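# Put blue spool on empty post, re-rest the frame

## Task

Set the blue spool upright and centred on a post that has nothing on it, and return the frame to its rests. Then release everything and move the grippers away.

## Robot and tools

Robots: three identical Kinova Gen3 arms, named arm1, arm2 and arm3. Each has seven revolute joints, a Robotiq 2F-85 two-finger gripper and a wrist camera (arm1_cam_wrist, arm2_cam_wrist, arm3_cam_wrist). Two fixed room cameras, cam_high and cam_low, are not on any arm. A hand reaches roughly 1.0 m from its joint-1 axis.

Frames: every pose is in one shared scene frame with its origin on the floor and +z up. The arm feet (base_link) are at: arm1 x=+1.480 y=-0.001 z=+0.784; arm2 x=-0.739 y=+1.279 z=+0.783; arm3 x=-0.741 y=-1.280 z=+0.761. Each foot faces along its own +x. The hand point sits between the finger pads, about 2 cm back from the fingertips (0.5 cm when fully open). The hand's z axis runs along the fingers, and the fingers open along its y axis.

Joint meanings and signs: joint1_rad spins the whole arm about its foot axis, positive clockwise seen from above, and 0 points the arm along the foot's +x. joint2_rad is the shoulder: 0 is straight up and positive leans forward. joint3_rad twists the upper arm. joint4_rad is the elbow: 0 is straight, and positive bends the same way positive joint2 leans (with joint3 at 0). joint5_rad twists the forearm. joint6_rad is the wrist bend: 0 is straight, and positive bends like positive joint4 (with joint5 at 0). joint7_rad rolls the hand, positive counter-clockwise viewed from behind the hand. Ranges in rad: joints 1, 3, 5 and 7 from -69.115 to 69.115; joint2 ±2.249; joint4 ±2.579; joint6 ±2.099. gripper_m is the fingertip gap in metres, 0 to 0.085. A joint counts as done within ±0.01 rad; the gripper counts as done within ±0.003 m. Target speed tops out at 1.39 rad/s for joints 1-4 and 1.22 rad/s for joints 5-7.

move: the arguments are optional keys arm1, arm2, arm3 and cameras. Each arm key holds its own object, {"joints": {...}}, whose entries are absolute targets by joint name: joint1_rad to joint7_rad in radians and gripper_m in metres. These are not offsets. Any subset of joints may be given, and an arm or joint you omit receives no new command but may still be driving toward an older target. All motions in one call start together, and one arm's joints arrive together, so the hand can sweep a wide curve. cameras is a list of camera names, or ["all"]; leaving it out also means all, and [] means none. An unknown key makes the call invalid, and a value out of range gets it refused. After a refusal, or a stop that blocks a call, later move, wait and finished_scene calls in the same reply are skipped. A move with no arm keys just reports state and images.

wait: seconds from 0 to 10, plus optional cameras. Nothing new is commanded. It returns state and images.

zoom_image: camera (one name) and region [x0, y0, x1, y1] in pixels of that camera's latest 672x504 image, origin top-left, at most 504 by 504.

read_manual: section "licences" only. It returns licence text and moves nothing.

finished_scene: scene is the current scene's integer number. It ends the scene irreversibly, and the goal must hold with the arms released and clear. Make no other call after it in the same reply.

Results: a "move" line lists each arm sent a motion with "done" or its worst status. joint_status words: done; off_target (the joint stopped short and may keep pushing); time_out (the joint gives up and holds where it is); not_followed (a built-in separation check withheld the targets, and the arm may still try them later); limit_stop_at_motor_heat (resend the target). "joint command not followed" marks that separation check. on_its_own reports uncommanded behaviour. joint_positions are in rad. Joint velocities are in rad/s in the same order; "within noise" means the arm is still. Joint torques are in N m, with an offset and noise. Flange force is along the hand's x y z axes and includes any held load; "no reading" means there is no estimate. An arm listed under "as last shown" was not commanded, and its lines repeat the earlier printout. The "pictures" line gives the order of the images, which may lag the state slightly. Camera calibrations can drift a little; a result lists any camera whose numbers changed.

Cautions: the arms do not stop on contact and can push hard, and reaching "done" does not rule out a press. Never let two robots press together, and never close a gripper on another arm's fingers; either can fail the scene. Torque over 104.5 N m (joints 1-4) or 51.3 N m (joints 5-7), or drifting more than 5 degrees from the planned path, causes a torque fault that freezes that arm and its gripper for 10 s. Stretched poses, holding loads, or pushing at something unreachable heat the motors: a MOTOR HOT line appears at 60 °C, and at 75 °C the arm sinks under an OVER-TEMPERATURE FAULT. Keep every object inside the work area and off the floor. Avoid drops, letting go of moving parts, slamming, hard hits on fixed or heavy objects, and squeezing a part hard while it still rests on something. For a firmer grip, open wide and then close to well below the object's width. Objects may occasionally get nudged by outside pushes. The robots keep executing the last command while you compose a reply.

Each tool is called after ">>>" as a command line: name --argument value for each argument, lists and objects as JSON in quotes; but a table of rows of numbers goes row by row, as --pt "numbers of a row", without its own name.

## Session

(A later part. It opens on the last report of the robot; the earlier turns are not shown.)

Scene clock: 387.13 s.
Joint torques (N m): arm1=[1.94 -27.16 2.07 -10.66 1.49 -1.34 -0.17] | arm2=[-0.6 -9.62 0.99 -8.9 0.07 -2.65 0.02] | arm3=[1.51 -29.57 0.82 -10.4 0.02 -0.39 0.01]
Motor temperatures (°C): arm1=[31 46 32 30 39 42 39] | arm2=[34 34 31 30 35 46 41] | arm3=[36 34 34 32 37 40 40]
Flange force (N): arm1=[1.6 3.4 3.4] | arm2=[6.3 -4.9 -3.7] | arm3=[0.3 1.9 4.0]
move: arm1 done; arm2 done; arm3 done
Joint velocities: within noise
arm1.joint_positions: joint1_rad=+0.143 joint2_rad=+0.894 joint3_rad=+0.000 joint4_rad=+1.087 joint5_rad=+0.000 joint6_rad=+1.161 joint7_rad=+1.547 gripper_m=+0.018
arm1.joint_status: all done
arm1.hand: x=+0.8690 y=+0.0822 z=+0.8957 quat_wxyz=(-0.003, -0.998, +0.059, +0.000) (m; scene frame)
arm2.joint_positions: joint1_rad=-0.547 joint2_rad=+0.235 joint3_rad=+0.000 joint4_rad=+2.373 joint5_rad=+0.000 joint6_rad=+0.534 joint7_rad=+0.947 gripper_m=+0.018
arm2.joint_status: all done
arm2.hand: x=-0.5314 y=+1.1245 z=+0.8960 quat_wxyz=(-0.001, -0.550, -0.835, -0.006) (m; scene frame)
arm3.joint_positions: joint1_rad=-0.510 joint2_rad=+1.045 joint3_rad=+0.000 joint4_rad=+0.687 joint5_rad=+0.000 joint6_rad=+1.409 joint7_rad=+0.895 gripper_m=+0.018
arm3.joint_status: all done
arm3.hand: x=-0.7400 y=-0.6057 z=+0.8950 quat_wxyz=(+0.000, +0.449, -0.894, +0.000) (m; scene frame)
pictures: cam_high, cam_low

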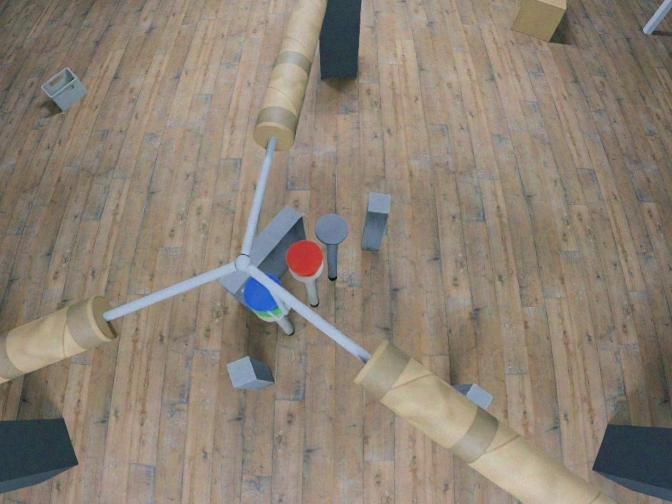

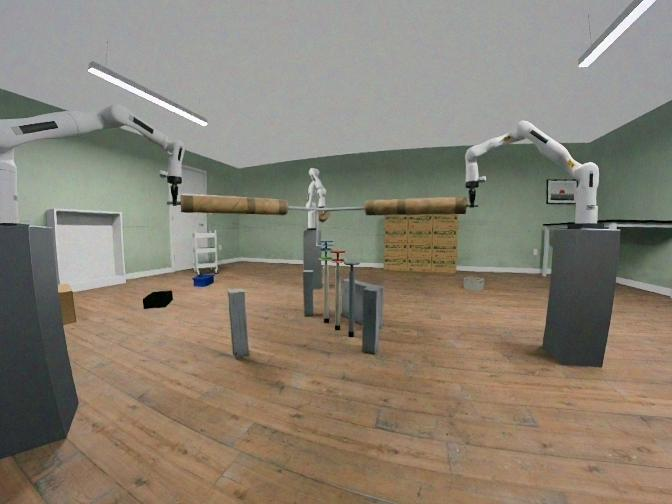

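>>> move --arm1 '{"joints":{"joint1_rad":0.1431,"joint2_rad":0.8786,"joint4_rad":1.0681,"joint6_rad":1.1949,"joint7_rad":1.5467}}' --arm2 '{"joints":{"joint1_rad":-0.5477,"joint2_rad":0.1917,"joint4_rad":2.3494,"joint6_rad":0.6005,"joint7_rad":0.9462}}' --arm3 '{"joints":{"joint1_rad":-0.5101,"joint2_rad":1.0371,"joint4_rad":0.656,"joint6_rad":1.4485,"joint7_rad":0.8948}}' --cameras '[]'

>>> move --arm1 '{"joints":{"joint1_rad":0.1431,"joint2_rad":0.8596,"joint4_rad":1.0397,"joint6_rad":1.2423,"joint7_rad":1.5467}}' --arm2 '{"joints":{"joint1_rad":-0.5487,"joint2_rad":0.1393,"joint4_rad":2.3151,"joint6_rad":0.6872,"joint7_rad":0.9452}}' --arm3 '{"joints":{"joint1_rad":-0.5101,"joint2_rad":1.0294,"joint4_rad":0.609,"joint6_rad":1.5032,"joint7_rad":0.8948}}' --cameras '["cam_high","cam_low"]'

>>> zoom_image --camera "cam_low" --region '[290, 200, 370, 270]'

>>> zoom_image --camera "cam_high" --region '[220, 230, 360, 340]'

Scene clock: 408.43 s.
Joint torques (N m): arm1=[1.66 -27 1.78 -10.92 1.37 -1.47 -0.2] | arm2=[-0.39 -9.19 1.24 -9.58 0.26 -2.69 0.02] | arm3=[2 -29.57 1.18 -10.73 0.31 -0.67 0.04]
Motor temperatures (°C): arm1=[31 47 32 30 39 42 39] | arm2=[34 34 31 30 35 46 41] | arm3=[36 35 34 32 37 40 40]
Flange force (N): arm1=[2.1 2.9 3.3] | arm2=[7.8 -4.3 -3.2] | arm3=[1.4 2.1 3.8]
move: arm1 done; arm2 done; arm3 done
Joint velocities: within noise
arm1.joint_positions: joint1_rad=+0.143 joint2_rad=+0.879 joint3_rad=+0.000 joint4_rad=+1.068 joint5_rad=+0.000 joint6_rad=+1.195 joint7_rad=+1.547 gripper_m=+0.018
arm1.joint_status: all done
arm1.hand: x=+0.8689 y=+0.0821 z=+0.9108 quat_wxyz=(-0.003, -0.998, +0.059, +0.000) (m; scene frame)
arm2.joint_positions: joint1_rad=-0.548 joint2_rad=+0.192 joint3_rad=+0.000 joint4_rad=+2.349 joint5_rad=+0.000 joint6_rad=+0.600 joint7_rad=+0.946 gripper_m=+0.018
arm2.joint_status: all done
arm2.hand: x=-0.5314 y=+1.1245 z=+0.9110 quat_wxyz=(-0.001, -0.550, -0.835, -0.006) (m; scene frame)
arm3.joint_positions: joint1_rad=-0.510 joint2_rad=+1.037 joint3_rad=+0.000 joint4_rad=+0.656 joint5_rad=+0.000 joint6_rad=+1.449 joint7_rad=+0.895 gripper_m=+0.018
arm3.joint_status: all done
arm3.hand: x=-0.7399 y=-0.6056 z=+0.9102 quat_wxyz=(+0.000, +0.449, -0.894, +0.000) (m; scene frame)
pictures: none
No camera images: "cameras" was empty.

Scene clock: 409.23 s.
Joint torques (N m): arm1=[2.17 -27.04 2.23 -11.24 1.67 -1.58 -0.2] | arm2=[-0.35 -8.86 1.14 -10.86 0.31 -3.13 0.04] | arm3=[1.63 -29.74 0.89 -10.8 0.18 -0.61 0.07]
Motor temperatures (°C): arm1=[31 47 32 30 39 42 39] | arm2=[34 34 31 30 35 46 41] | arm3=[36 35 34 32 37 40 40]
Flange force (N): arm1=[2.3 3.7 3.4] | arm2=[9.4 -4.6 -2.8] | arm3=[0.8 1.9 4.1]
move: arm1 done; arm2 done; arm3 done
Joint velocities: within noise
arm1.joint_positions: joint1_rad=+0.143 joint2_rad=+0.860 joint3_rad=+0.000 joint4_rad=+1.040 joint5_rad=+0.000 joint6_rad=+1.242 joint7_rad=+1.547 gripper_m=+0.018
arm1.joint_status: all done
arm1.hand: x=+0.8689 y=+0.0823 z=+0.9309 quat_wxyz=(-0.003, -0.998, +0.059, +0.000) (m; scene frame)
arm2.joint_positions: joint1_rad=-0.549 joint2_rad=+0.139 joint3_rad=+0.000 joint4_rad=+2.315 joint5_rad=+0.000 joint6_rad=+0.687 joint7_rad=+0.945 gripper_m=+0.018
arm2.joint_status: all done
arm2.hand: x=-0.5314 y=+1.1245 z=+0.9310 quat_wxyz=(-0.001, -0.550, -0.835, -0.006) (m; scene frame)
arm3.joint_positions: joint1_rad=-0.510 joint2_rad=+1.029 joint3_rad=+0.000 joint4_rad=+0.609 joint5_rad=+0.000 joint6_rad=+1.503 joint7_rad=+0.895 gripper_m=+0.018
arm3.joint_status: all done
arm3.hand: x=-0.7400 y=-0.6057 z=+0.9300 quat_wxyz=(+0.000, +0.449, -0.894, +0.000) (m; scene frame)
pictures: cam_high, cam_low

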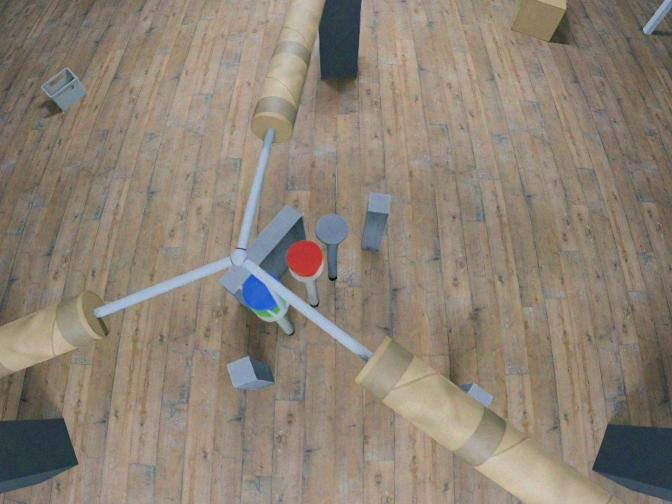

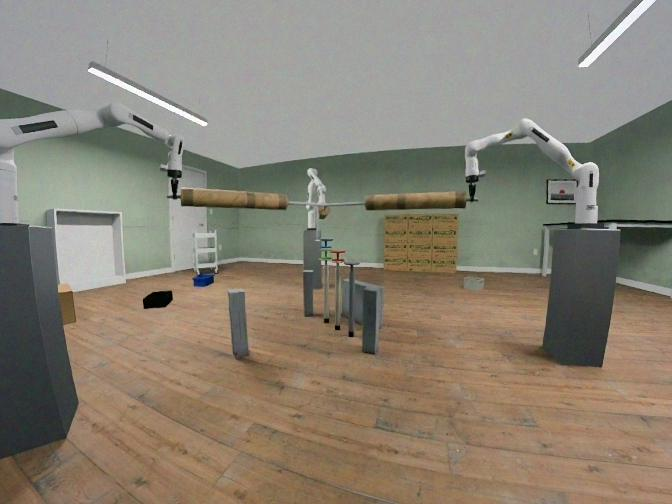

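Scaled by 6.300 from the camera's 672x504 image, which has a finer 960x720 frame.

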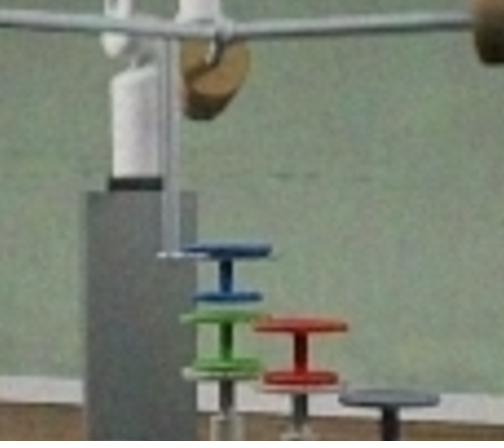

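Scaled by 3.600 from the camera's 672x504 image, which has a finer 960x720 frame.

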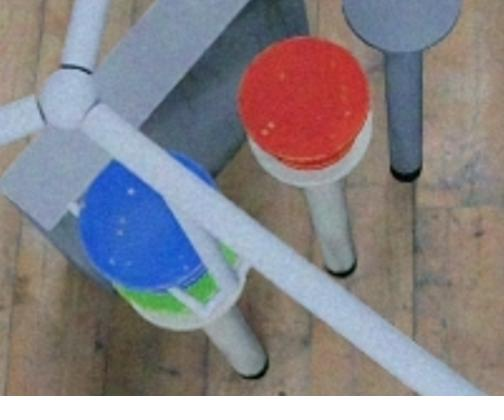

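>>> move --arm1 '{"joints":{"joint1_rad":0.1431,"joint2_rad":0.8393,"joint4_rad":0.9985,"joint6_rad":1.3038,"joint7_rad":1.5467}}' --arm2 '{"joints":{"joint1_rad":-0.5499,"joint2_rad":0.081,"joint4_rad":2.2683,"joint6_rad":0.7923,"joint7_rad":0.944}}' --arm3 '{"joints":{"joint1_rad":-0.5101,"joint2_rad":1.0262,"joint4_rad":0.5363,"joint6_rad":1.5791,"joint7_rad":0.8948}}' --cameras '["cam_high","cam_low"]'

>>> zoom_image --camera "cam_low" --region '[290, 200, 370, 270]'

>>> zoom_image --camera "cam_high" --region '[220, 230, 360, 340]'

Scene clock: 450.57 s.
Joint torques (N m): arm1=[2.54 -26.93 2.51 -11.63 1.91 -1.84 -0.2] | arm2=[-0.16 -8.27 1.33 -12.15 0.67 -3.55 0.05] | arm3=[1.63 -29.74 0.83 -11.12 0.15 -0.99 0.02]
Motor temperatures (°C): arm1=[31 47 32 30 39 42 39] | arm2=[34 34 31 30 35 46 41] | arm3=[36 36 34 33 37 40 40]
Flange force (N): arm1=[2.9 4.3 3.2] | arm2=[11.7 -4.6 -2.5] | arm3=[1.4 1.4 3.7]
move: arm1 done; arm2 done; arm3 done
Joint velocities: within noise
arm1.joint_positions: joint1_rad=+0.143 joint2_rad=+0.839 joint3_rad=+0.000 joint4_rad=+0.998 joint5_rad=+0.000 joint6_rad=+1.304 joint7_rad=+1.547 gripper_m=+0.018
arm1.joint_status: all done
arm1.hand: x=+0.8690 y=+0.0824 z=+0.9558 quat_wxyz=(-0.003, -0.998, +0.059, +0.000) (m; scene frame)
arm2.joint_positions: joint1_rad=-0.550 joint2_rad=+0.081 joint3_rad=+0.000 joint4_rad=+2.268 joint5_rad=+0.000 joint6_rad=+0.792 joint7_rad=+0.944 gripper_m=+0.018
arm2.joint_status: all done
arm2.hand: x=-0.5315 y=+1.1246 z=+0.9560 quat_wxyz=(-0.001, -0.550, -0.835, -0.006) (m; scene frame)
arm3.joint_positions: joint1_rad=-0.510 joint2_rad=+1.026 joint3_rad=+0.000 joint4_rad=+0.536 joint5_rad=+0.000 joint6_rad=+1.579 joint7_rad=+0.895 gripper_m=+0.018
arm3.joint_status: all done
arm3.hand: x=-0.7400 y=-0.6056 z=+0.9550 quat_wxyz=(+0.000, +0.449, -0.894, +0.000) (m; scene frame)
pictures: cam_high, cam_low

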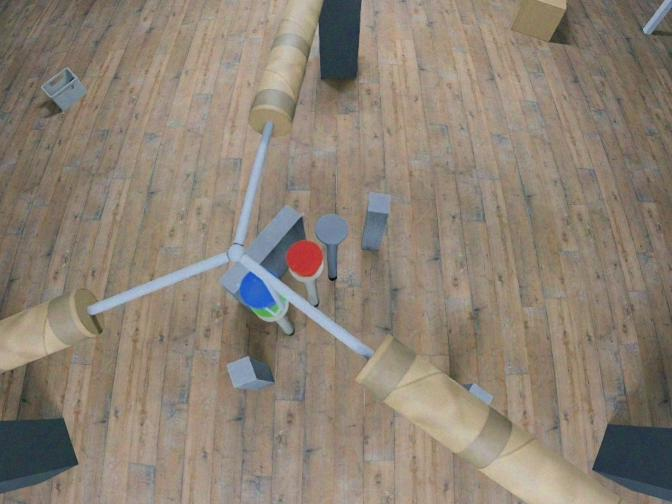

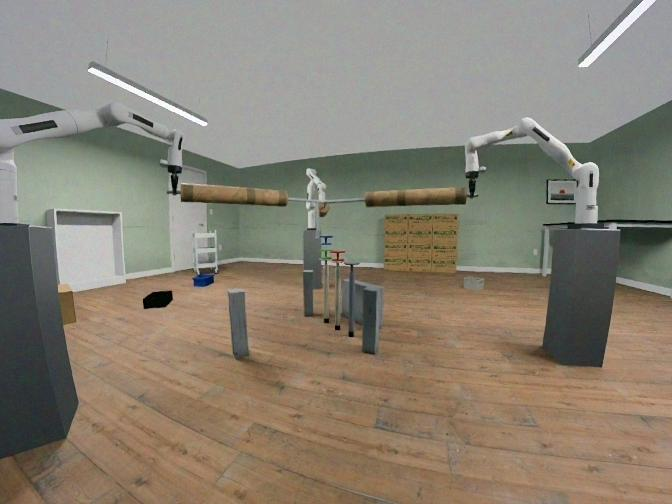

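Scaled by 6.300 from the camera's 672x504 image, which has a finer 960x720 frame.

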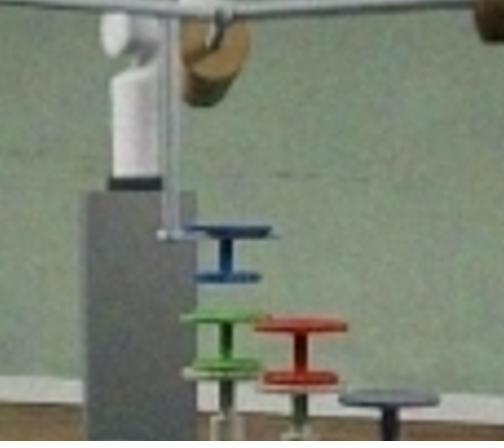

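Scaled by 3.600 from the camera's 672x504 image, which has a finer 960x720 frame.

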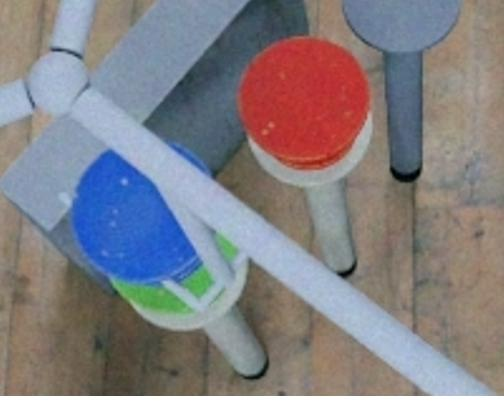

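>>> move --arm1 '{"joints":{"joint1_rad":0.1088,"joint2_rad":0.7515,"joint4_rad":1.1736,"joint6_rad":1.2165,"joint7_rad":1.5124}}' --arm2 '{"joints":{"joint1_rad":-0.5383,"joint2_rad":0.1659,"joint4_rad":2.1636,"joint6_rad":0.8121,"joint7_rad":0.9556}}' --arm3 '{"joints":{"joint1_rad":-0.4623,"joint2_rad":0.9365,"joint4_rad":0.7258,"joint6_rad":1.4793,"joint7_rad":0.9426}}' --cameras '[]'

>>> move --arm1 '{"joints":{"joint1_rad":0.07,"joint2_rad":0.6727,"joint4_rad":1.3277,"joint6_rad":1.1412,"joint7_rad":1.4736}}' --arm2 '{"joints":{"joint1_rad":-0.5292,"joint2_rad":0.2468,"joint4_rad":2.0529,"joint6_rad":0.8419,"joint7_rad":0.9647}}' --arm3 '{"joints":{"joint1_rad":-0.411,"joint2_rad":0.8685,"joint4_rad":0.8661,"joint6_rad":1.407,"joint7_rad":0.9939}}' --cameras '["cam_high","cam_low"]'

>>> zoom_image --camera "cam_low" --region '[290, 200, 370, 270]'

Scene clock: 459.43 s.
Joint torques (N m): arm1=[3.77 -25.84 3.64 -13.27 2.65 -3.22 -0.19] | arm2=[-0.09 -10.73 1.5 -14.54 0.62 -4.86 0] | arm3=[1.82 -28.56 1 -11.12 0.28 -0.93 0.01]
Motor temperatures (°C): arm1=[31 47 32 31 39 42 39] | arm2=[34 34 31 30 35 46 41] | arm3=[36 36 34 33 37 40 40]
Flange force (N): arm1=[7.5 6.5 3.2] | arm2=[14.7 -7.0 -1.7] | arm3=[2.1 1.3 4.0]
move: arm1 done; arm2 done; arm3 done
Joint velocities: within noise
arm1.joint_positions: joint1_rad=+0.109 joint2_rad=+0.751 joint3_rad=+0.000 joint4_rad=+1.174 joint5_rad=+0.000 joint6_rad=+1.216 joint7_rad=+1.512 gripper_m=+0.018
arm1.joint_status: all done
arm1.hand: x=+0.9007 y=+0.0595 z=+0.9561 quat_wxyz=(-0.003, -0.998, +0.059, +0.000) (m; scene frame)
arm2.joint_positions: joint1_rad=-0.538 joint2_rad=+0.166 joint3_rad=+0.000 joint4_rad=+2.163 joint5_rad=+0.000 joint6_rad=+0.812 joint7_rad=+0.956 gripper_m=+0.018
arm2.joint_status: all done
arm2.hand: x=-0.4993 y=+1.1013 z=+0.9562 quat_wxyz=(-0.002, -0.550, -0.835, -0.006) (m; scene frame)
arm3.joint_positions: joint1_rad=-0.462 joint2_rad=+0.936 joint3_rad=+0.000 joint4_rad=+0.726 joint5_rad=+0.000 joint6_rad=+1.479 joint7_rad=+0.943 gripper_m=+0.018
arm3.joint_status: all done
arm3.hand: x=-0.7080 y=-0.6287 z=+0.9551 quat_wxyz=(+0.000, +0.449, -0.894, +0.000) (m; scene frame)
pictures: none
No camera images: "cameras" was empty.

Scene clock: 460.57 s.
Joint torques (N m): arm1=[3.87 -23.99 3.84 -12.23 2.68 -2.36 -0.15] | arm2=[-0.06 -12.7 1.67 -14.11 0.58 -4.59 0] | arm3=[0.9 -27.49 0.32 -10.88 -0.24 -0.71 0.05]
Motor temperatures (°C): arm1=[31 47 32 31 39 42 39] | arm2=[34 34 31 30 35 46 41] | arm3=[36 36 34 33 37 40 40]
Flange force (N): arm1=[6.4 6.9 3.7] | arm2=[13.1 -6.4 -1.1] | arm3=[1.2 0.4 4.2]
move: arm1 done; arm2 done; arm3 done
Joint velocities: within noise
arm1.joint_positions: joint1_rad=+0.070 joint2_rad=+0.673 joint3_rad=+0.000 joint4_rad=+1.328 joint5_rad=+0.000 joint6_rad=+1.141 joint7_rad=+1.474 gripper_m=+0.018
arm1.joint_status: all done
arm1.hand: x=+0.9329 y=+0.0362 z=+0.9560 quat_wxyz=(-0.003, -0.998, +0.059, +0.001) (m; scene frame)
arm2.joint_positions: joint1_rad=-0.529 joint2_rad=+0.247 joint3_rad=+0.000 joint4_rad=+2.053 joint5_rad=+0.000 joint6_rad=+0.842 joint7_rad=+0.965 gripper_m=+0.018
arm2.joint_status: all done
arm2.hand: x=-0.4673 y=+1.0782 z=+0.9562 quat_wxyz=(-0.001, -0.550, -0.835, -0.006) (m; scene frame)
arm3.joint_positions: joint1_rad=-0.411 joint2_rad=+0.868 joint3_rad=+0.000 joint4_rad=+0.866 joint5_rad=+0.000 joint6_rad=+1.407 joint7_rad=+0.994 gripper_m=+0.018
arm3.joint_status: all done
arm3.hand: x=-0.6759 y=-0.6518 z=+0.9550 quat_wxyz=(+0.000, +0.449, -0.894, +0.000) (m; scene frame)
pictures: cam_high, cam_low

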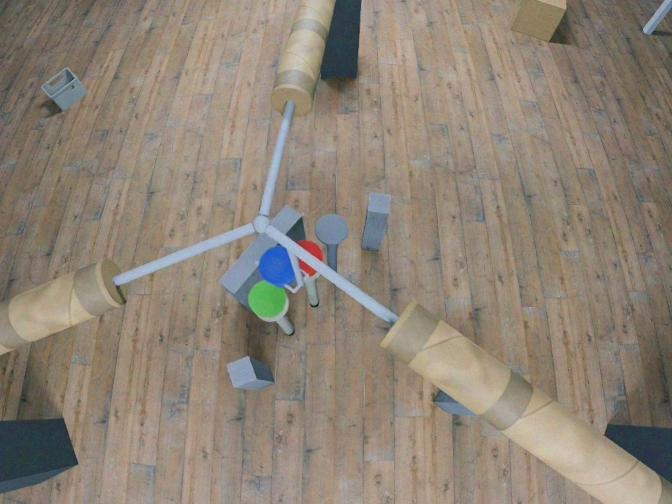

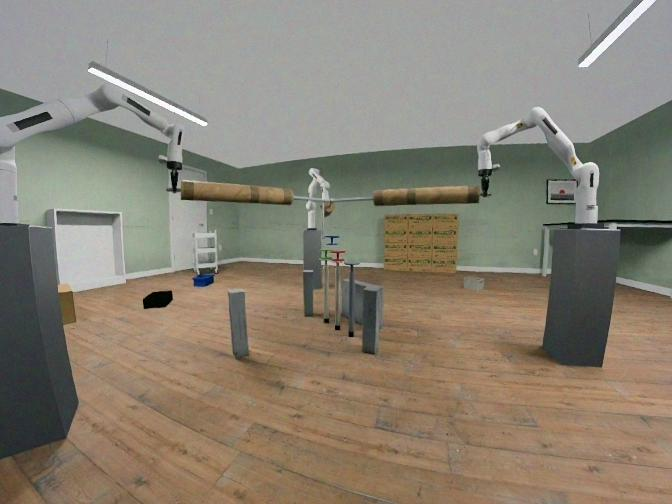

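Scaled by 6.300 from the camera's 672x504 image, which has a finer 960x720 frame.

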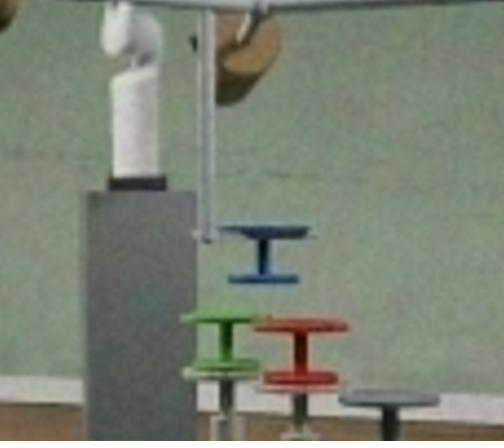

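>>> move --arm1 '{"joints":{"joint1_rad":0.0263,"joint2_rad":0.601,"joint4_rad":1.4633,"joint6_rad":1.0773,"joint7_rad":1.4299}}' --arm2 '{"joints":{"joint1_rad":-0.5221,"joint2_rad":0.3251,"joint4_rad":1.9358,"joint6_rad":0.8807,"joint7_rad":0.9718}}' --arm3 '{"joints":{"joint1_rad":-0.3565,"joint2_rad":0.8127,"joint4_rad":0.9791,"joint6_rad":1.3498,"joint7_rad":1.0484}}' --cameras '[]'

>>> move --arm1 '{"joints":{"joint1_rad":-0.0233,"joint2_rad":0.535,"joint4_rad":1.5838,"joint6_rad":1.0228,"joint7_rad":1.3803}}' --arm2 '{"joints":{"joint1_rad":-0.5164,"joint2_rad":0.4024,"joint4_rad":1.8113,"joint6_rad":0.9279,"joint7_rad":0.9775}}' --arm3 '{"joints":{"joint1_rad":-0.2985,"joint2_rad":0.7679,"joint4_rad":1.0671,"joint6_rad":1.3066,"joint7_rad":1.1064}}' --cameras '["cam_low"]'

>>> zoom_image --camera "cam_low" --region '[290, 200, 370, 270]'

>>> move --arm1 '{"joints":{"joint1_rad":-0.0794,"joint2_rad":0.4731,"joint4_rad":1.6935,"joint6_rad":0.975,"joint7_rad":1.3242}}' --arm2 '{"joints":{"joint1_rad":-0.5115,"joint2_rad":0.4802,"joint4_rad":1.6792,"joint6_rad":0.9822,"joint7_rad":0.9824}}' --arm3 '{"joints":{"joint1_rad":-0.2372,"joint2_rad":0.7307,"joint4_rad":1.1399,"joint6_rad":1.271,"joint7_rad":1.1677}}' --cameras '[]'

>>> move --arm1 '{"joints":{"joint1_rad":-0.1433,"joint2_rad":0.4153,"joint4_rad":1.7922,"joint6_rad":0.9341,"joint7_rad":1.2603}}' --arm2 '{"joints":{"joint1_rad":-0.5073,"joint2_rad":0.5602,"joint4_rad":1.5363,"joint6_rad":1.0451,"joint7_rad":0.9866}}' --arm3 '{"joints":{"joint1_rad":-0.1728,"joint2_rad":0.701,"joint4_rad":1.1971,"joint6_rad":1.2435,"joint7_rad":1.2321}}' --cameras '["cam_high","cam_low"]'

>>> zoom_image --camera "cam_low" --region '[290, 200, 370, 270]'

Scene clock: 477.17 s.
Joint torques (N m): arm1=[4.07 -22.26 4.07 -11.21 2.84 -1.76 -0.14] | arm2=[-0.39 -14.45 1.26 -13.84 0.16 -4.3 -0.06] | arm3=[0.03 -26.36 -0.31 -9.84 -0.64 0.1 -0.06]
Motor temperatures (°C): arm1=[31 46 32 31 39 42 39] | arm2=[34 33 31 30 35 46 41] | arm3=[36 36 34 33 37 40 40]
Flange force (N): arm1=[5.0 7.7 3.8] | arm2=[11.6 -7.1 -0.7] | arm3=[-1.8 0.3 4.3]
move: arm1 done; arm2 done; arm3 done
Joint velocities: within noise
arm1.joint_positions: joint1_rad=+0.026 joint2_rad=+0.601 joint3_rad=+0.000 joint4_rad=+1.463 joint5_rad=+0.000 joint6_rad=+1.077 joint7_rad=+1.430 gripper_m=+0.018
arm1.joint_status: all done
arm1.hand: x=+0.9650 y=+0.0130 z=+0.9560 quat_wxyz=(-0.003, -0.998, +0.059, +0.001) (m; scene frame)
arm2.joint_positions: joint1_rad=-0.522 joint2_rad=+0.325 joint3_rad=+0.000 joint4_rad=+1.936 joint5_rad=+0.000 joint6_rad=+0.881 joint7_rad=+0.972 gripper_m=+0.018
arm2.joint_status: all done
arm2.hand: x=-0.4352 y=+1.0551 z=+0.9562 quat_wxyz=(-0.001, -0.550, -0.835, -0.006) (m; scene frame)
arm3.joint_positions: joint1_rad=-0.356 joint2_rad=+0.813 joint3_rad=+0.000 joint4_rad=+0.979 joint5_rad=+0.000 joint6_rad=+1.350 joint7_rad=+1.048 gripper_m=+0.018
arm3.joint_status: all done
arm3.hand: x=-0.6440 y=-0.6753 z=+0.9549 quat_wxyz=(+0.000, +0.449, -0.894, +0.000) (m; scene frame)
pictures: none
No camera images: "cameras" was empty.

Scene clock: 478.20 s.
Joint torques (N m): arm1=[3.97 -20.89 4.02 -11.52 2.76 -2.12 -0.14] | arm2=[-0.31 -16.45 1.33 -14.15 0.2 -4.47 -0.04] | arm3=[0.73 -25.69 0.25 -9.96 -0.37 -0.22 -0.06]
Motor temperatures (°C): arm1=[31 46 32 31 39 42 39] | arm2=[34 33 31 30 35 46 41] | arm3=[36 37 34 33 37 40 40]
Flange force (N): arm1=[6.5 7.6 3.7] | arm2=[11.6 -6.9 -0.4] | arm3=[-1.1 1.1 4.1]
move: arm1 done; arm2 done; arm3 done
Joint velocities: within noise
arm1.joint_positions: joint1_rad=-0.023 joint2_rad=+0.535 joint3_rad=+0.000 joint4_rad=+1.584 joint5_rad=+0.000 joint6_rad=+1.023 joint7_rad=+1.380 gripper_m=+0.018
arm1.joint_status: all done
arm1.hand: x=+0.9969 y=-0.0103 z=+0.9562 quat_wxyz=(-0.003, -0.998, +0.059, +0.000) (m; scene frame)
arm2.joint_positions: joint1_rad=-0.516 joint2_rad=+0.402 joint3_rad=+0.000 joint4_rad=+1.811 joint5_rad=+0.000 joint6_rad=+0.928 joint7_rad=+0.977 gripper_m=+0.018
arm2.joint_status: all done
arm2.hand: x=-0.4033 y=+1.0321 z=+0.9564 quat_wxyz=(-0.001, -0.550, -0.835, -0.006) (m; scene frame)
arm3.joint_positions: joint1_rad=-0.298 joint2_rad=+0.768 joint3_rad=+0.000 joint4_rad=+1.067 joint5_rad=+0.000 joint6_rad=+1.307 joint7_rad=+1.106 gripper_m=+0.018
arm3.joint_status: all done
arm3.hand: x=-0.6120 y=-0.6982 z=+0.9551 quat_wxyz=(+0.000, +0.449, -0.894, +0.000) (m; scene frame)
pictures: cam_low

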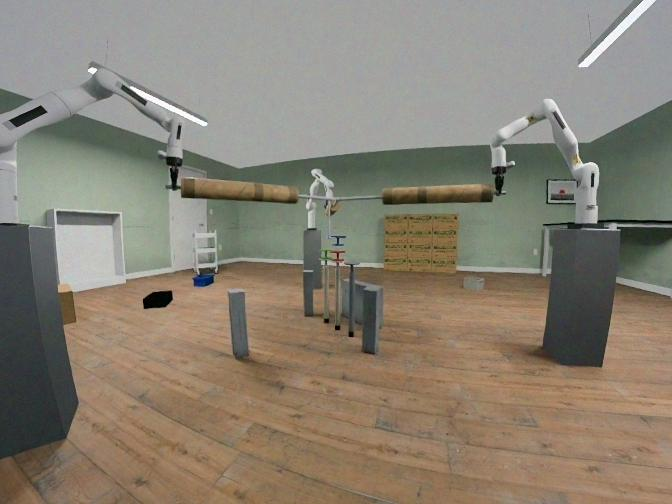

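Scaled by 6.300 from the camera's 672x504 image, which has a finer 960x720 frame.

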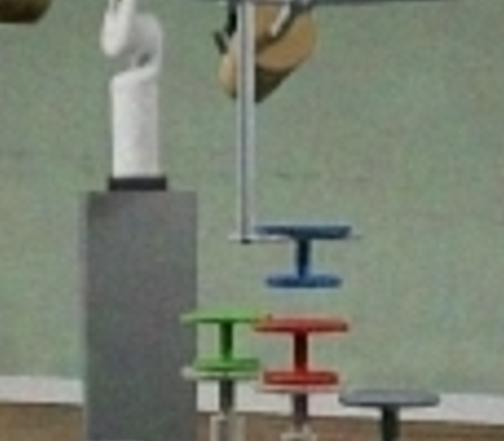

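Scene clock: 479.27 s.
Joint torques (N m): arm1=[3.61 -19.3 3.69 -10.69 2.65 -1.64 -0.16] | arm2=[-0.33 -18.21 1.41 -13.86 0.26 -4.2 -0.04] | arm3=[0.64 -24.92 0.2 -9.88 -0.4 -0.2 -0.07]
Motor temperatures (°C): arm1=[31 46 32 31 39 42 39] | arm2=[34 33 31 30 35 46 41] | arm3=[36 37 34 33 37 40 40]
Flange force (N): arm1=[5.7 7.1 4.0] | arm2=[10.6 -6.5 -0.1] | arm3=[-0.9 0.8 4.2]
move: arm1 done; arm2 done; arm3 done
Joint velocities: within noise
arm1.joint_positions: joint1_rad=-0.080 joint2_rad=+0.473 joint3_rad=+0.000 joint4_rad=+1.693 joint5_rad=+0.000 joint6_rad=+0.975 joint7_rad=+1.324 gripper_m=+0.018
arm1.joint_status: all done
arm1.hand: x=+1.0290 y=-0.0334 z=+0.9562 quat_wxyz=(-0.003, -0.998, +0.059, +0.000) (m; scene frame)
arm2.joint_positions: joint1_rad=-0.512 joint2_rad=+0.480 joint3_rad=+0.000 joint4_rad=+1.679 joint5_rad=+0.000 joint6_rad=+0.982 joint7_rad=+0.982 gripper_m=+0.018
arm2.joint_status: all done
arm2.hand: x=-0.3714 y=+1.0090 z=+0.9564 quat_wxyz=(-0.001, -0.550, -0.835, -0.006) (m; scene frame)
arm3.joint_positions: joint1_rad=-0.237 joint2_rad=+0.731 joint3_rad=+0.000 joint4_rad=+1.140 joint5_rad=+0.000 joint6_rad=+1.271 joint7_rad=+1.168 gripper_m=+0.018
arm3.joint_status: all done
arm3.hand: x=-0.5800 y=-0.7213 z=+0.9551 quat_wxyz=(+0.000, +0.449, -0.894, +0.000) (m; scene frame)
pictures: none
No camera images: "cameras" was empty.

Scene clock: 480.37 s.
Joint torques (N m): arm1=[4.19 -17.97 4.31 -10.63 3.07 -1.68 -0.15] | arm2=[0.1 -20.27 1.95 -15.02 0.48 -4.77 -0.04] | arm3=[0.3 -24.23 -0.19 -9.92 -0.6 -0.23 -0.07]
Motor temperatures (°C): arm1=[31 46 32 31 39 42 39] | arm2=[34 33 31 30 35 46 41] | arm3=[36 37 34 33 37 40 40]
Flange force (N): arm1=[7.0 8.5 4.1] | arm2=[13.1 -6.9 0.4] | arm3=[-0.4 -0.1 4.2]
move: arm1 done; arm2 done; arm3 done
Joint velocities: within noise
arm1.joint_positions: joint1_rad=-0.143 joint2_rad=+0.415 joint3_rad=+0.000 joint4_rad=+1.792 joint5_rad=+0.000 joint6_rad=+0.934 joint7_rad=+1.260 gripper_m=+0.018
arm1.joint_status: all done
arm1.hand: x=+1.0609 y=-0.0565 z=+0.9562 quat_wxyz=(-0.003, -0.998, +0.059, +0.000) (m; scene frame)
arm2.joint_positions: joint1_rad=-0.507 joint2_rad=+0.560 joint3_rad=+0.000 joint4_rad=+1.536 joint5_rad=+0.000 joint6_rad=+1.045 joint7_rad=+0.987 gripper_m=+0.018
arm2.joint_status: all done
arm2.hand: x=-0.3394 y=+0.9858 z=+0.9566 quat_wxyz=(-0.001, -0.550, -0.835, -0.006) (m; scene frame)
arm3.joint_positions: joint1_rad=-0.173 joint2_rad=+0.701 joint3_rad=+0.000 joint4_rad=+1.197 joint5_rad=+0.000 joint6_rad=+1.244 joint7_rad=+1.232 gripper_m=+0.018
arm3.joint_status: all done
arm3.hand: x=-0.5480 y=-0.7444 z=+0.9551 quat_wxyz=(+0.000, +0.449, -0.894, +0.000) (m; scene frame)
pictures: cam_high, cam_low

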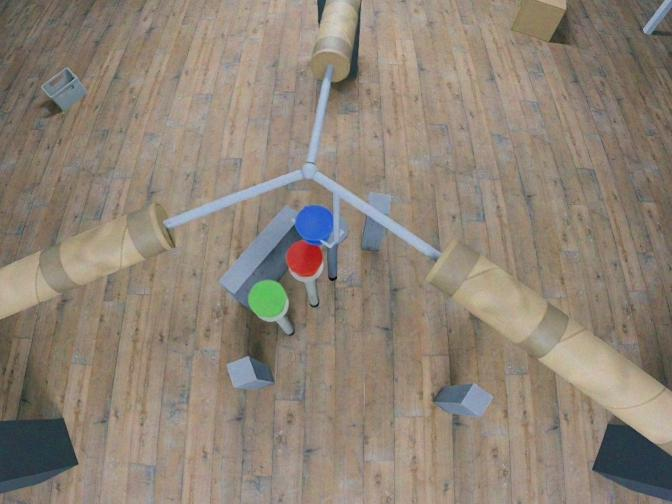

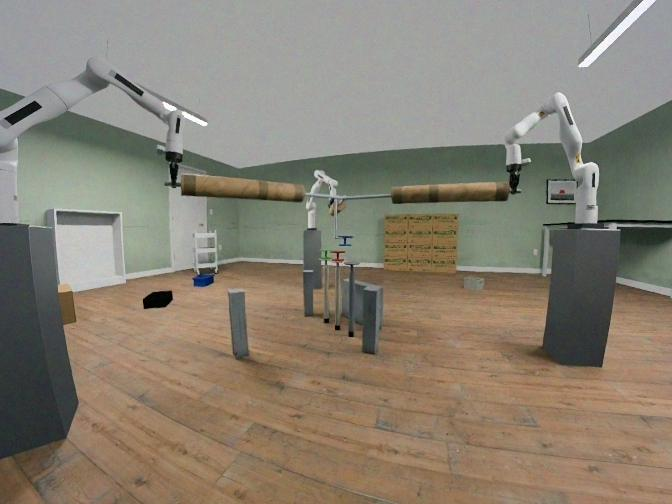

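Scaled by 6.300 from the camera's 672x504 image, which has a finer 960x720 frame.

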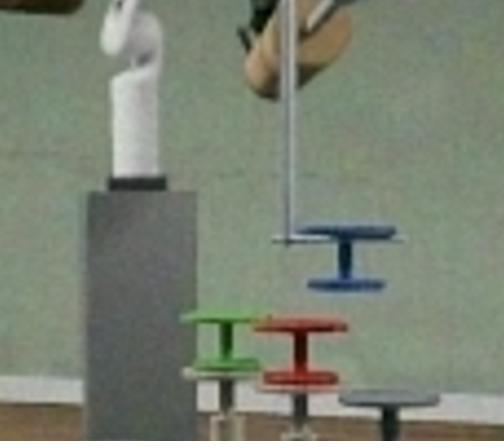

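>>> move --arm1 '{"joints":{"joint1_rad":-0.2167,"joint2_rad":0.3614,"joint4_rad":1.8809,"joint6_rad":0.8993,"joint7_rad":1.1869}}' --arm2 '{"joints":{"joint1_rad":-0.5039,"joint2_rad":0.6441,"joint4_rad":1.3801,"joint6_rad":1.1174,"joint7_rad":0.99}}' --arm3 '{"joints":{"joint1_rad":-0.1058,"joint2_rad":0.678,"joint4_rad":1.2411,"joint6_rad":1.2225,"joint7_rad":1.2991}}' --cameras '[]'

>>> move --arm1 '{"joints":{"joint1_rad":-0.2996,"joint2_rad":0.311,"joint4_rad":1.9596,"joint6_rad":0.871,"joint7_rad":1.104}}' --arm2 '{"joints":{"joint1_rad":-0.5011,"joint2_rad":0.733,"joint4_rad":1.2088,"joint6_rad":1.1998,"joint7_rad":0.9928}}' --arm3 '{"joints":{"joint1_rad":-0.0364,"joint2_rad":0.6614,"joint4_rad":1.2721,"joint6_rad":1.2081,"joint7_rad":1.3685}}' --cameras '["cam_high","cam_low"]'

>>> zoom_image --camera "cam_low" --region '[310, 210, 370, 270]'

>>> zoom_image --camera "cam_high" --region '[240, 170, 380, 310]'

Scene clock: 489.23 s.
Joint torques (N m): arm1=[4.98 -16.69 5.12 -10.55 3.65 -1.71 -0.16] | arm2=[0.28 -22.47 2.21 -16.23 0.66 -5.65 0] | arm3=[-0.07 -23.83 -0.42 -9.84 -0.78 -0.27 0]
Motor temperatures (°C): arm1=[31 46 32 31 39 42 39] | arm2=[34 34 31 30 35 46 41] | arm3=[36 37 34 33 37 40 40]
Flange force (N): arm1=[8.8 10.3 4.3] | arm2=[15.2 -7.8 0.5] | arm3=[-0.8 -0.5 4.2]
move: arm1 done; arm2 done; arm3 done
Joint velocities: within noise
arm1.joint_positions: joint1_rad=-0.217 joint2_rad=+0.361 joint3_rad=+0.000 joint4_rad=+1.881 joint5_rad=+0.000 joint6_rad=+0.899 joint7_rad=+1.187 gripper_m=+0.018
arm1.joint_status: all done
arm1.hand: x=+1.0929 y=-0.0798 z=+0.9562 quat_wxyz=(-0.003, -0.998, +0.059, +0.000) (m; scene frame)
arm2.joint_positions: joint1_rad=-0.504 joint2_rad=+0.644 joint3_rad=+0.000 joint4_rad=+1.380 joint5_rad=+0.000 joint6_rad=+1.118 joint7_rad=+0.990 gripper_m=+0.018
arm2.joint_status: all done
arm2.hand: x=-0.3072 y=+0.9625 z=+0.9567 quat_wxyz=(-0.001, -0.550, -0.835, -0.006) (m; scene frame)
arm3.joint_positions: joint1_rad=-0.106 joint2_rad=+0.678 joint3_rad=+0.000 joint4_rad=+1.241 joint5_rad=+0.000 joint6_rad=+1.222 joint7_rad=+1.299 gripper_m=+0.018
arm3.joint_status: all done
arm3.hand: x=-0.5160 y=-0.7675 z=+0.9551 quat_wxyz=(+0.000, +0.449, -0.894, +0.000) (m; scene frame)
pictures: none
No camera images: "cameras" was empty.

Scene clock: 490.40 s.
Joint torques (N m): arm1=[4.8 -15.25 4.98 -9.41 3.68 -1.08 -0.12] | arm2=[0.09 -24.28 1.98 -15.86 0.43 -5.41 -0.06] | arm3=[-0.08 -23.46 -0.59 -9.14 -0.89 0.17 -0.14]
Motor temperatures (°C): arm1=[31 46 32 31 39 42 39] | arm2=[34 34 31 30 35 46 41] | arm3=[36 37 34 33 37 40 40]
Flange force (N): arm1=[8.0 10.7 4.4] | arm2=[14.2 -7.8 0.8] | arm3=[-2.7 -0.6 4.2]
move: arm1 done; arm2 done; arm3 done
TORQUE WARNING: arm2's joint6_rad reached its warning level (29.4 N m). A warning alone does not stop the arm.
Joint velocities: within noise
arm1.joint_positions: joint1_rad=-0.300 joint2_rad=+0.311 joint3_rad=+0.000 joint4_rad=+1.960 joint5_rad=+0.000 joint6_rad=+0.871 joint7_rad=+1.104 gripper_m=+0.018
arm1.joint_status: all done
arm1.hand: x=+1.1250 y=-0.1029 z=+0.9564 quat_wxyz=(-0.003, -0.998, +0.059, +0.000) (m; scene frame)
arm2.joint_positions: joint1_rad=-0.501 joint2_rad=+0.733 joint3_rad=+0.000 joint4_rad=+1.209 joint5_rad=+0.000 joint6_rad=+1.200 joint7_rad=+0.993 gripper_m=+0.018
arm2.joint_status: all done
arm2.hand: x=-0.2754 y=+0.9396 z=+0.9567 quat_wxyz=(-0.001, -0.550, -0.835, -0.006) (m; scene frame)
arm3.joint_positions: joint1_rad=-0.036 joint2_rad=+0.661 joint3_rad=+0.000 joint4_rad=+1.272 joint5_rad=+0.000 joint6_rad=+1.208 joint7_rad=+1.369 gripper_m=+0.018
arm3.joint_status: all done
arm3.hand: x=-0.4840 y=-0.7907 z=+0.9552 quat_wxyz=(+0.000, +0.449, -0.894, +0.000) (m; scene frame)
pictures: cam_high, cam_low

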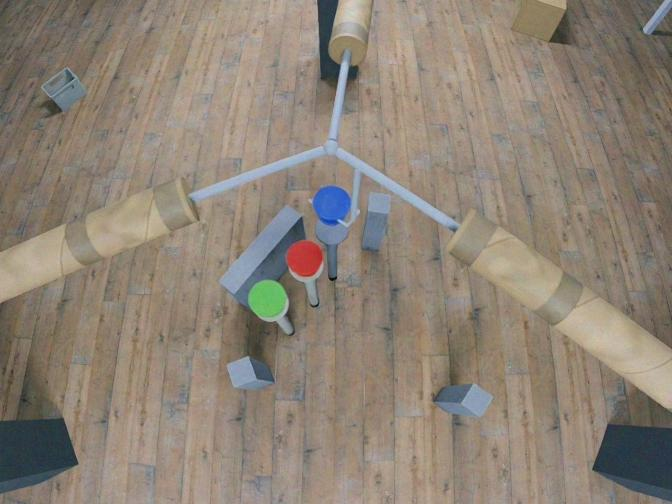

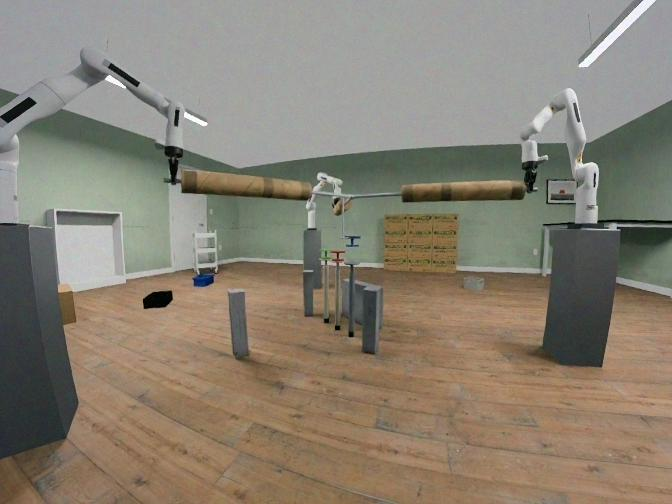

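Scaled by 8.400 from the camera's 672x504 image, which has a finer 960x720 frame.

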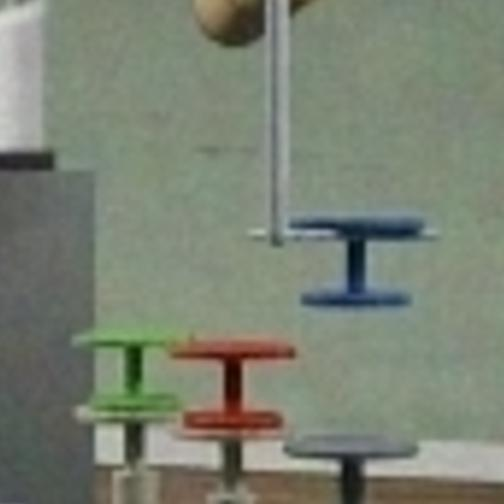

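Scaled by 3.600 from the camera's 672x504 image, which has a finer 960x720 frame.

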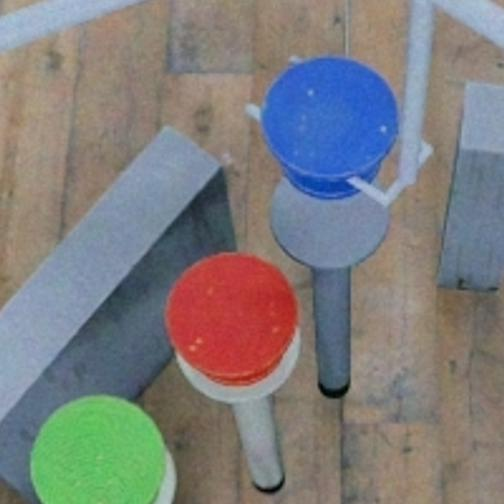

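>>> move --arm1 '{"joints":{"joint1_rad":-0.2996,"joint2_rad":0.3949,"joint4_rad":2.0215,"joint6_rad":0.7252,"joint7_rad":1.104}}' --arm2 '{"joints":{"joint1_rad":-0.4984,"joint2_rad":0.776,"joint4_rad":1.2799,"joint6_rad":1.0857,"joint7_rad":0.9955}}' --arm3 '{"joints":{"joint1_rad":-0.0387,"joint2_rad":0.7045,"joint4_rad":1.346,"joint6_rad":1.0911,"joint7_rad":1.3662}}' --cameras '[]'

>>> move --arm1 '{"joints":{"joint1_rad":-0.2996,"joint2_rad":0.4682,"joint4_rad":2.0618,"joint6_rad":0.6116,"joint7_rad":1.104}}' --arm2 '{"joints":{"joint1_rad":-0.4978,"joint2_rad":0.8191,"joint4_rad":1.3176,"joint6_rad":1.0049,"joint7_rad":0.9961}}' --arm3 '{"joints":{"joint1_rad":-0.0387,"joint2_rad":0.7467,"joint4_rad":1.3887,"joint6_rad":1.0062,"joint7_rad":1.3662}}' --cameras '["cam_high","cam_low"]'

>>> zoom_image --camera "cam_low" --region '[320, 220, 370, 270]'

>>> zoom_image --camera "cam_high" --region '[240, 170, 380, 310]'

Scene clock: 519.37 s.
Joint torques (N m): arm1=[1.8 -15.62 1.81 -6.75 1.27 0.03 -0.19] | arm2=[-0.2 -23.62 1.65 -11.27 0.08 -2.16 -0.1] | arm3=[0.63 -23.79 0.09 -9.2 -0.42 -0.12 -0.05]
Motor temperatures (°C): arm1=[31 45 32 31 39 42 39] | arm2=[34 34 31 31 35 47 41] | arm3=[36 36 34 33 37 40 40]
Flange force (N): arm1=[1.6 4.6 5.0] | arm2=[5.1 -3.1 0.9] | arm3=[-0.7 0.6 4.6]
move: arm1 done; arm2 done; arm3 done
Joint velocities: within noise
arm1.joint_positions: joint1_rad=-0.300 joint2_rad=+0.395 joint3_rad=+0.000 joint4_rad=+2.021 joint5_rad=+0.000 joint6_rad=+0.725 joint7_rad=+1.104 gripper_m=+0.018
arm1.joint_status: all done
arm1.hand: x=+1.1237 y=-0.1034 z=+0.9115 quat_wxyz=(-0.003, -0.998, +0.059, +0.000) (m; scene frame)
arm2.joint_positions: joint1_rad=-0.498 joint2_rad=+0.776 joint3_rad=+0.000 joint4_rad=+1.280 joint5_rad=+0.000 joint6_rad=+1.086 joint7_rad=+0.995 gripper_m=+0.018
arm2.joint_status: all done
arm2.hand: x=-0.2773 y=+0.9396 z=+0.9118 quat_wxyz=(-0.001, -0.550, -0.835, -0.006) (m; scene frame)
arm3.joint_positions: joint1_rad=-0.039 joint2_rad=+0.705 joint3_rad=+0.000 joint4_rad=+1.346 joint5_rad=+0.000 joint6_rad=+1.091 joint7_rad=+1.366 gripper_m=+0.018
arm3.joint_status: all done
arm3.hand: x=-0.4855 y=-0.7910 z=+0.9102 quat_wxyz=(+0.000, +0.449, -0.894, +0.000) (m; scene frame)
pictures: none
No camera images: "cameras" was empty.

Scene clock: 520.27 s.
Joint torques (N m): arm1=[0.83 -16.07 0.74 -5.53 0.59 0.24 -0.21] | arm2=[-0.13 -23.53 1.6 -9.46 0.04 -1.12 -0.05] | arm3=[1.04 -24.13 0.53 -9.12 -0.22 -0.42 -0.05]
Motor temperatures (°C): arm1=[31 45 32 31 39 42 39] | arm2=[34 34 31 31 35 47 41] | arm3=[36 36 34 33 37 40 40]
Flange force (N): arm1=[0.1 2.5 5.3] | arm2=[2.3 -1.3 1.0] | arm3=[0.1 1.2 4.4]
move: arm1 done; arm2 done; arm3 done
Joint velocities: within noise
arm1.joint_positions: joint1_rad=-0.300 joint2_rad=+0.468 joint3_rad=+0.000 joint4_rad=+2.062 joint5_rad=+0.000 joint6_rad=+0.612 joint7_rad=+1.104 gripper_m=+0.018
arm1.joint_status: all done
arm1.hand: x=+1.1237 y=-0.1036 z=+0.8764 quat_wxyz=(-0.003, -0.998, +0.059, +0.000) (m; scene frame)
arm2.joint_positions: joint1_rad=-0.498 joint2_rad=+0.819 joint3_rad=+0.000 joint4_rad=+1.318 joint5_rad=+0.000 joint6_rad=+1.005 joint7_rad=+0.996 gripper_m=+0.018
arm2.joint_status: all done
arm2.hand: x=-0.2772 y=+0.9396 z=+0.8768 quat_wxyz=(-0.001, -0.550, -0.835, -0.006) (m; scene frame)
arm3.joint_positions: joint1_rad=-0.039 joint2_rad=+0.747 joint3_rad=+0.000 joint4_rad=+1.389 joint5_rad=+0.000 joint6_rad=+1.006 joint7_rad=+1.366 gripper_m=+0.018
arm3.joint_status: all done
arm3.hand: x=-0.4855 y=-0.7910 z=+0.8753 quat_wxyz=(+0.000, +0.449, -0.894, +0.000) (m; scene frame)
pictures: cam_high, cam_low

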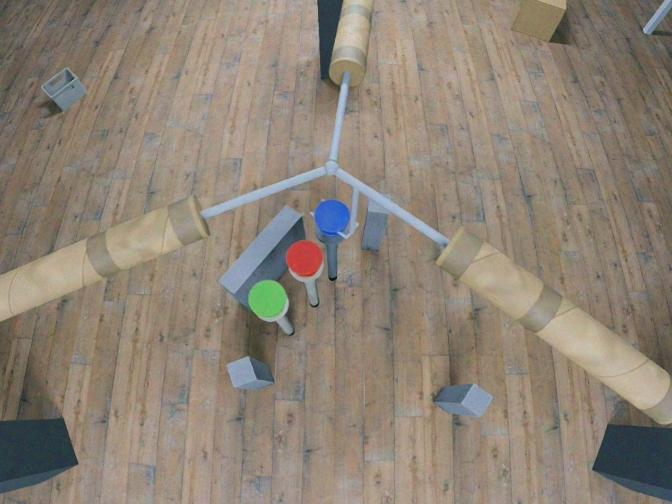

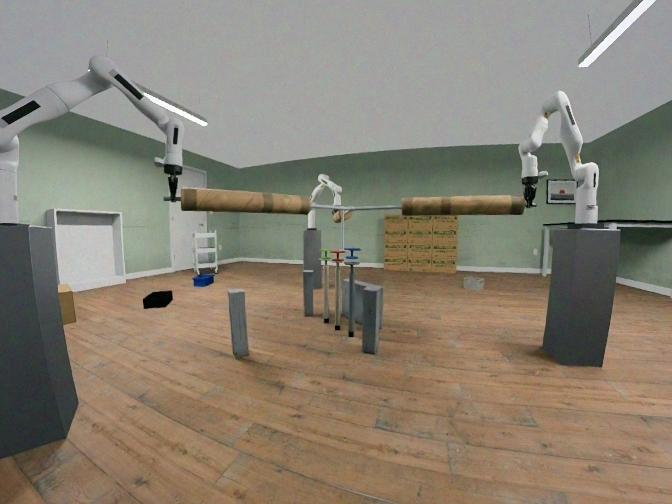

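Scaled by 10.080 from the camera's 672x504 image, which has a finer 960x720 frame.

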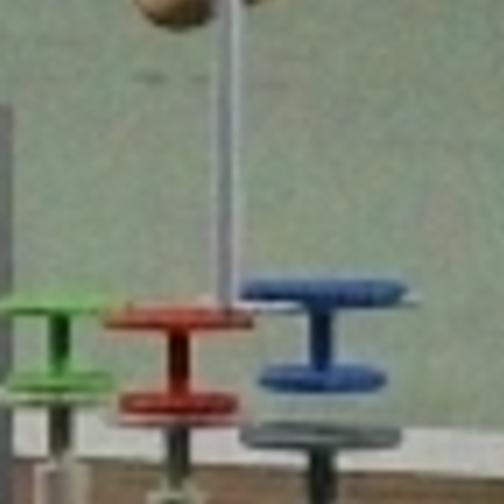

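Scaled by 3.600 from the camera's 672x504 image, which has a finer 960x720 frame.

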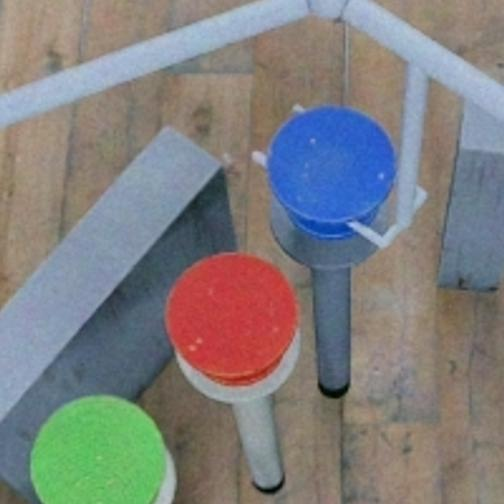

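>>> move --arm1 '{"joints":{"joint1_rad":-0.2996,"joint2_rad":0.5135,"joint4_rad":2.0804,"joint6_rad":0.5477,"joint7_rad":1.1040}}' --arm2 '{"joints":{"joint1_rad":-0.4972,"joint2_rad":0.8464,"joint4_rad":1.3346,"joint6_rad":0.9606,"joint7_rad":0.9967}}' --arm3 '{"joints":{"joint1_rad":-0.0387,"joint2_rad":0.7736,"joint4_rad":1.4088,"joint6_rad":0.9592,"joint7_rad":1.3662}}' --cameras '["cam_high","cam_low"]'

>>> zoom_image --camera "cam_low" --region '[320, 220, 370, 270]'

>>> zoom_image --camera "cam_high" --region '[240, 170, 380, 310]'

Scene clock: 557.77 s.
Joint torques (N m): arm1=[0.42 -16.5 0.34 -5.34 0.43 0.04 -0.16] | arm2=[-0.27 -23.55 1.61 -8.71 0 -0.82 -0.05] | arm3=[1.47 -24.45 0.9 -9.1 -0.05 -0.58 -0.04]
Motor temperatures (°C): arm1=[31 44 32 30 39 42 39] | arm2=[33 35 31 30 35 46 41] | arm3=[36 36 34 33 37 40 40]
Flange force (N): arm1=[0.3 1.5 5.3] | arm2=[0.9 -0.8 1.0] | arm3=[0.7 1.9 4.5]
move: arm1 done; arm2 done; arm3 done
Joint velocities: within noise
arm1.joint_positions: joint1_rad=-0.300 joint2_rad=+0.513 joint3_rad=+0.000 joint4_rad=+2.080 joint5_rad=+0.000 joint6_rad=+0.548 joint7_rad=+1.104 gripper_m=+0.018
arm1.joint_status: all done
arm1.hand: x=+1.1237 y=-0.1037 z=+0.8565 quat_wxyz=(-0.003, -0.998, +0.059, +0.000) (m; scene frame)
arm2.joint_positions: joint1_rad=-0.497 joint2_rad=+0.846 joint3_rad=+0.000 joint4_rad=+1.335 joint5_rad=+0.000 joint6_rad=+0.961 joint7_rad=+0.997 gripper_m=+0.018
arm2.joint_status: all done
arm2.hand: x=-0.2772 y=+0.9395 z=+0.8567 quat_wxyz=(-0.001, -0.550, -0.835, -0.006) (m; scene frame)
arm3.joint_positions: joint1_rad=-0.039 joint2_rad=+0.774 joint3_rad=+0.000 joint4_rad=+1.409 joint5_rad=+0.000 joint6_rad=+0.959 joint7_rad=+1.366 gripper_m=+0.018
arm3.joint_status: all done
arm3.hand: x=-0.4855 y=-0.7910 z=+0.8552 quat_wxyz=(+0.000, +0.449, -0.894, +0.000) (m; scene frame)
pictures: cam_high, cam_low

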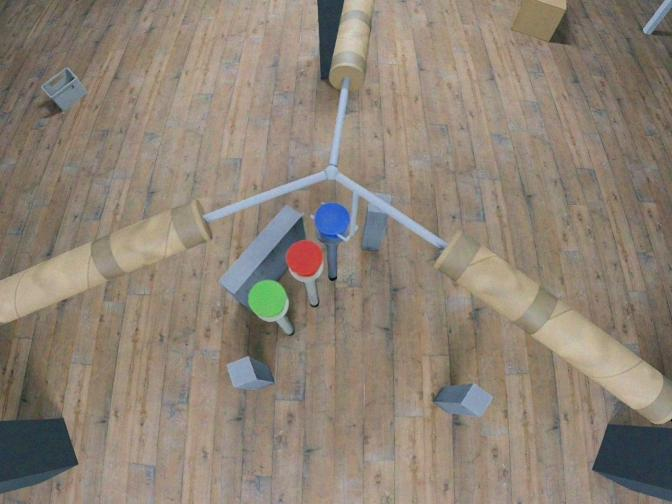

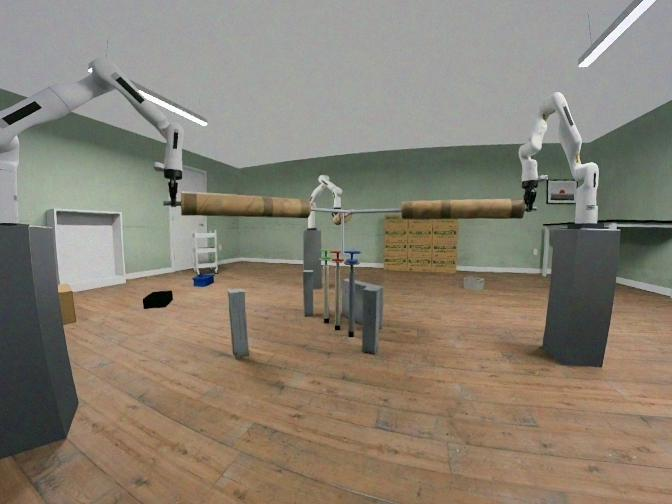

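Scaled by 10.080 from the camera's 672x504 image, which has a finer 960x720 frame.

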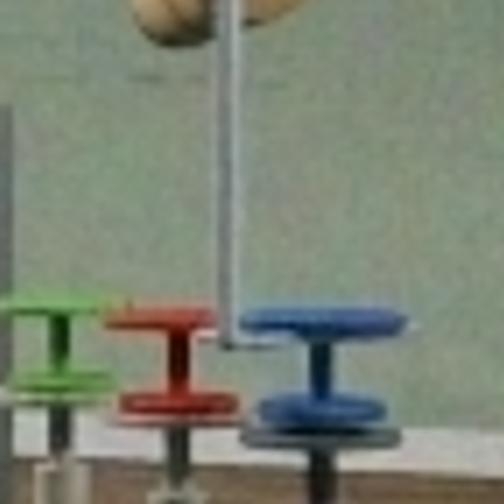

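Scaled by 3.600 from the camera's 672x504 image, which has a finer 960x720 frame.

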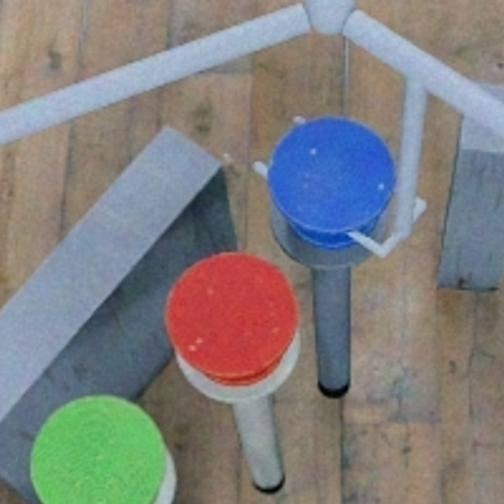

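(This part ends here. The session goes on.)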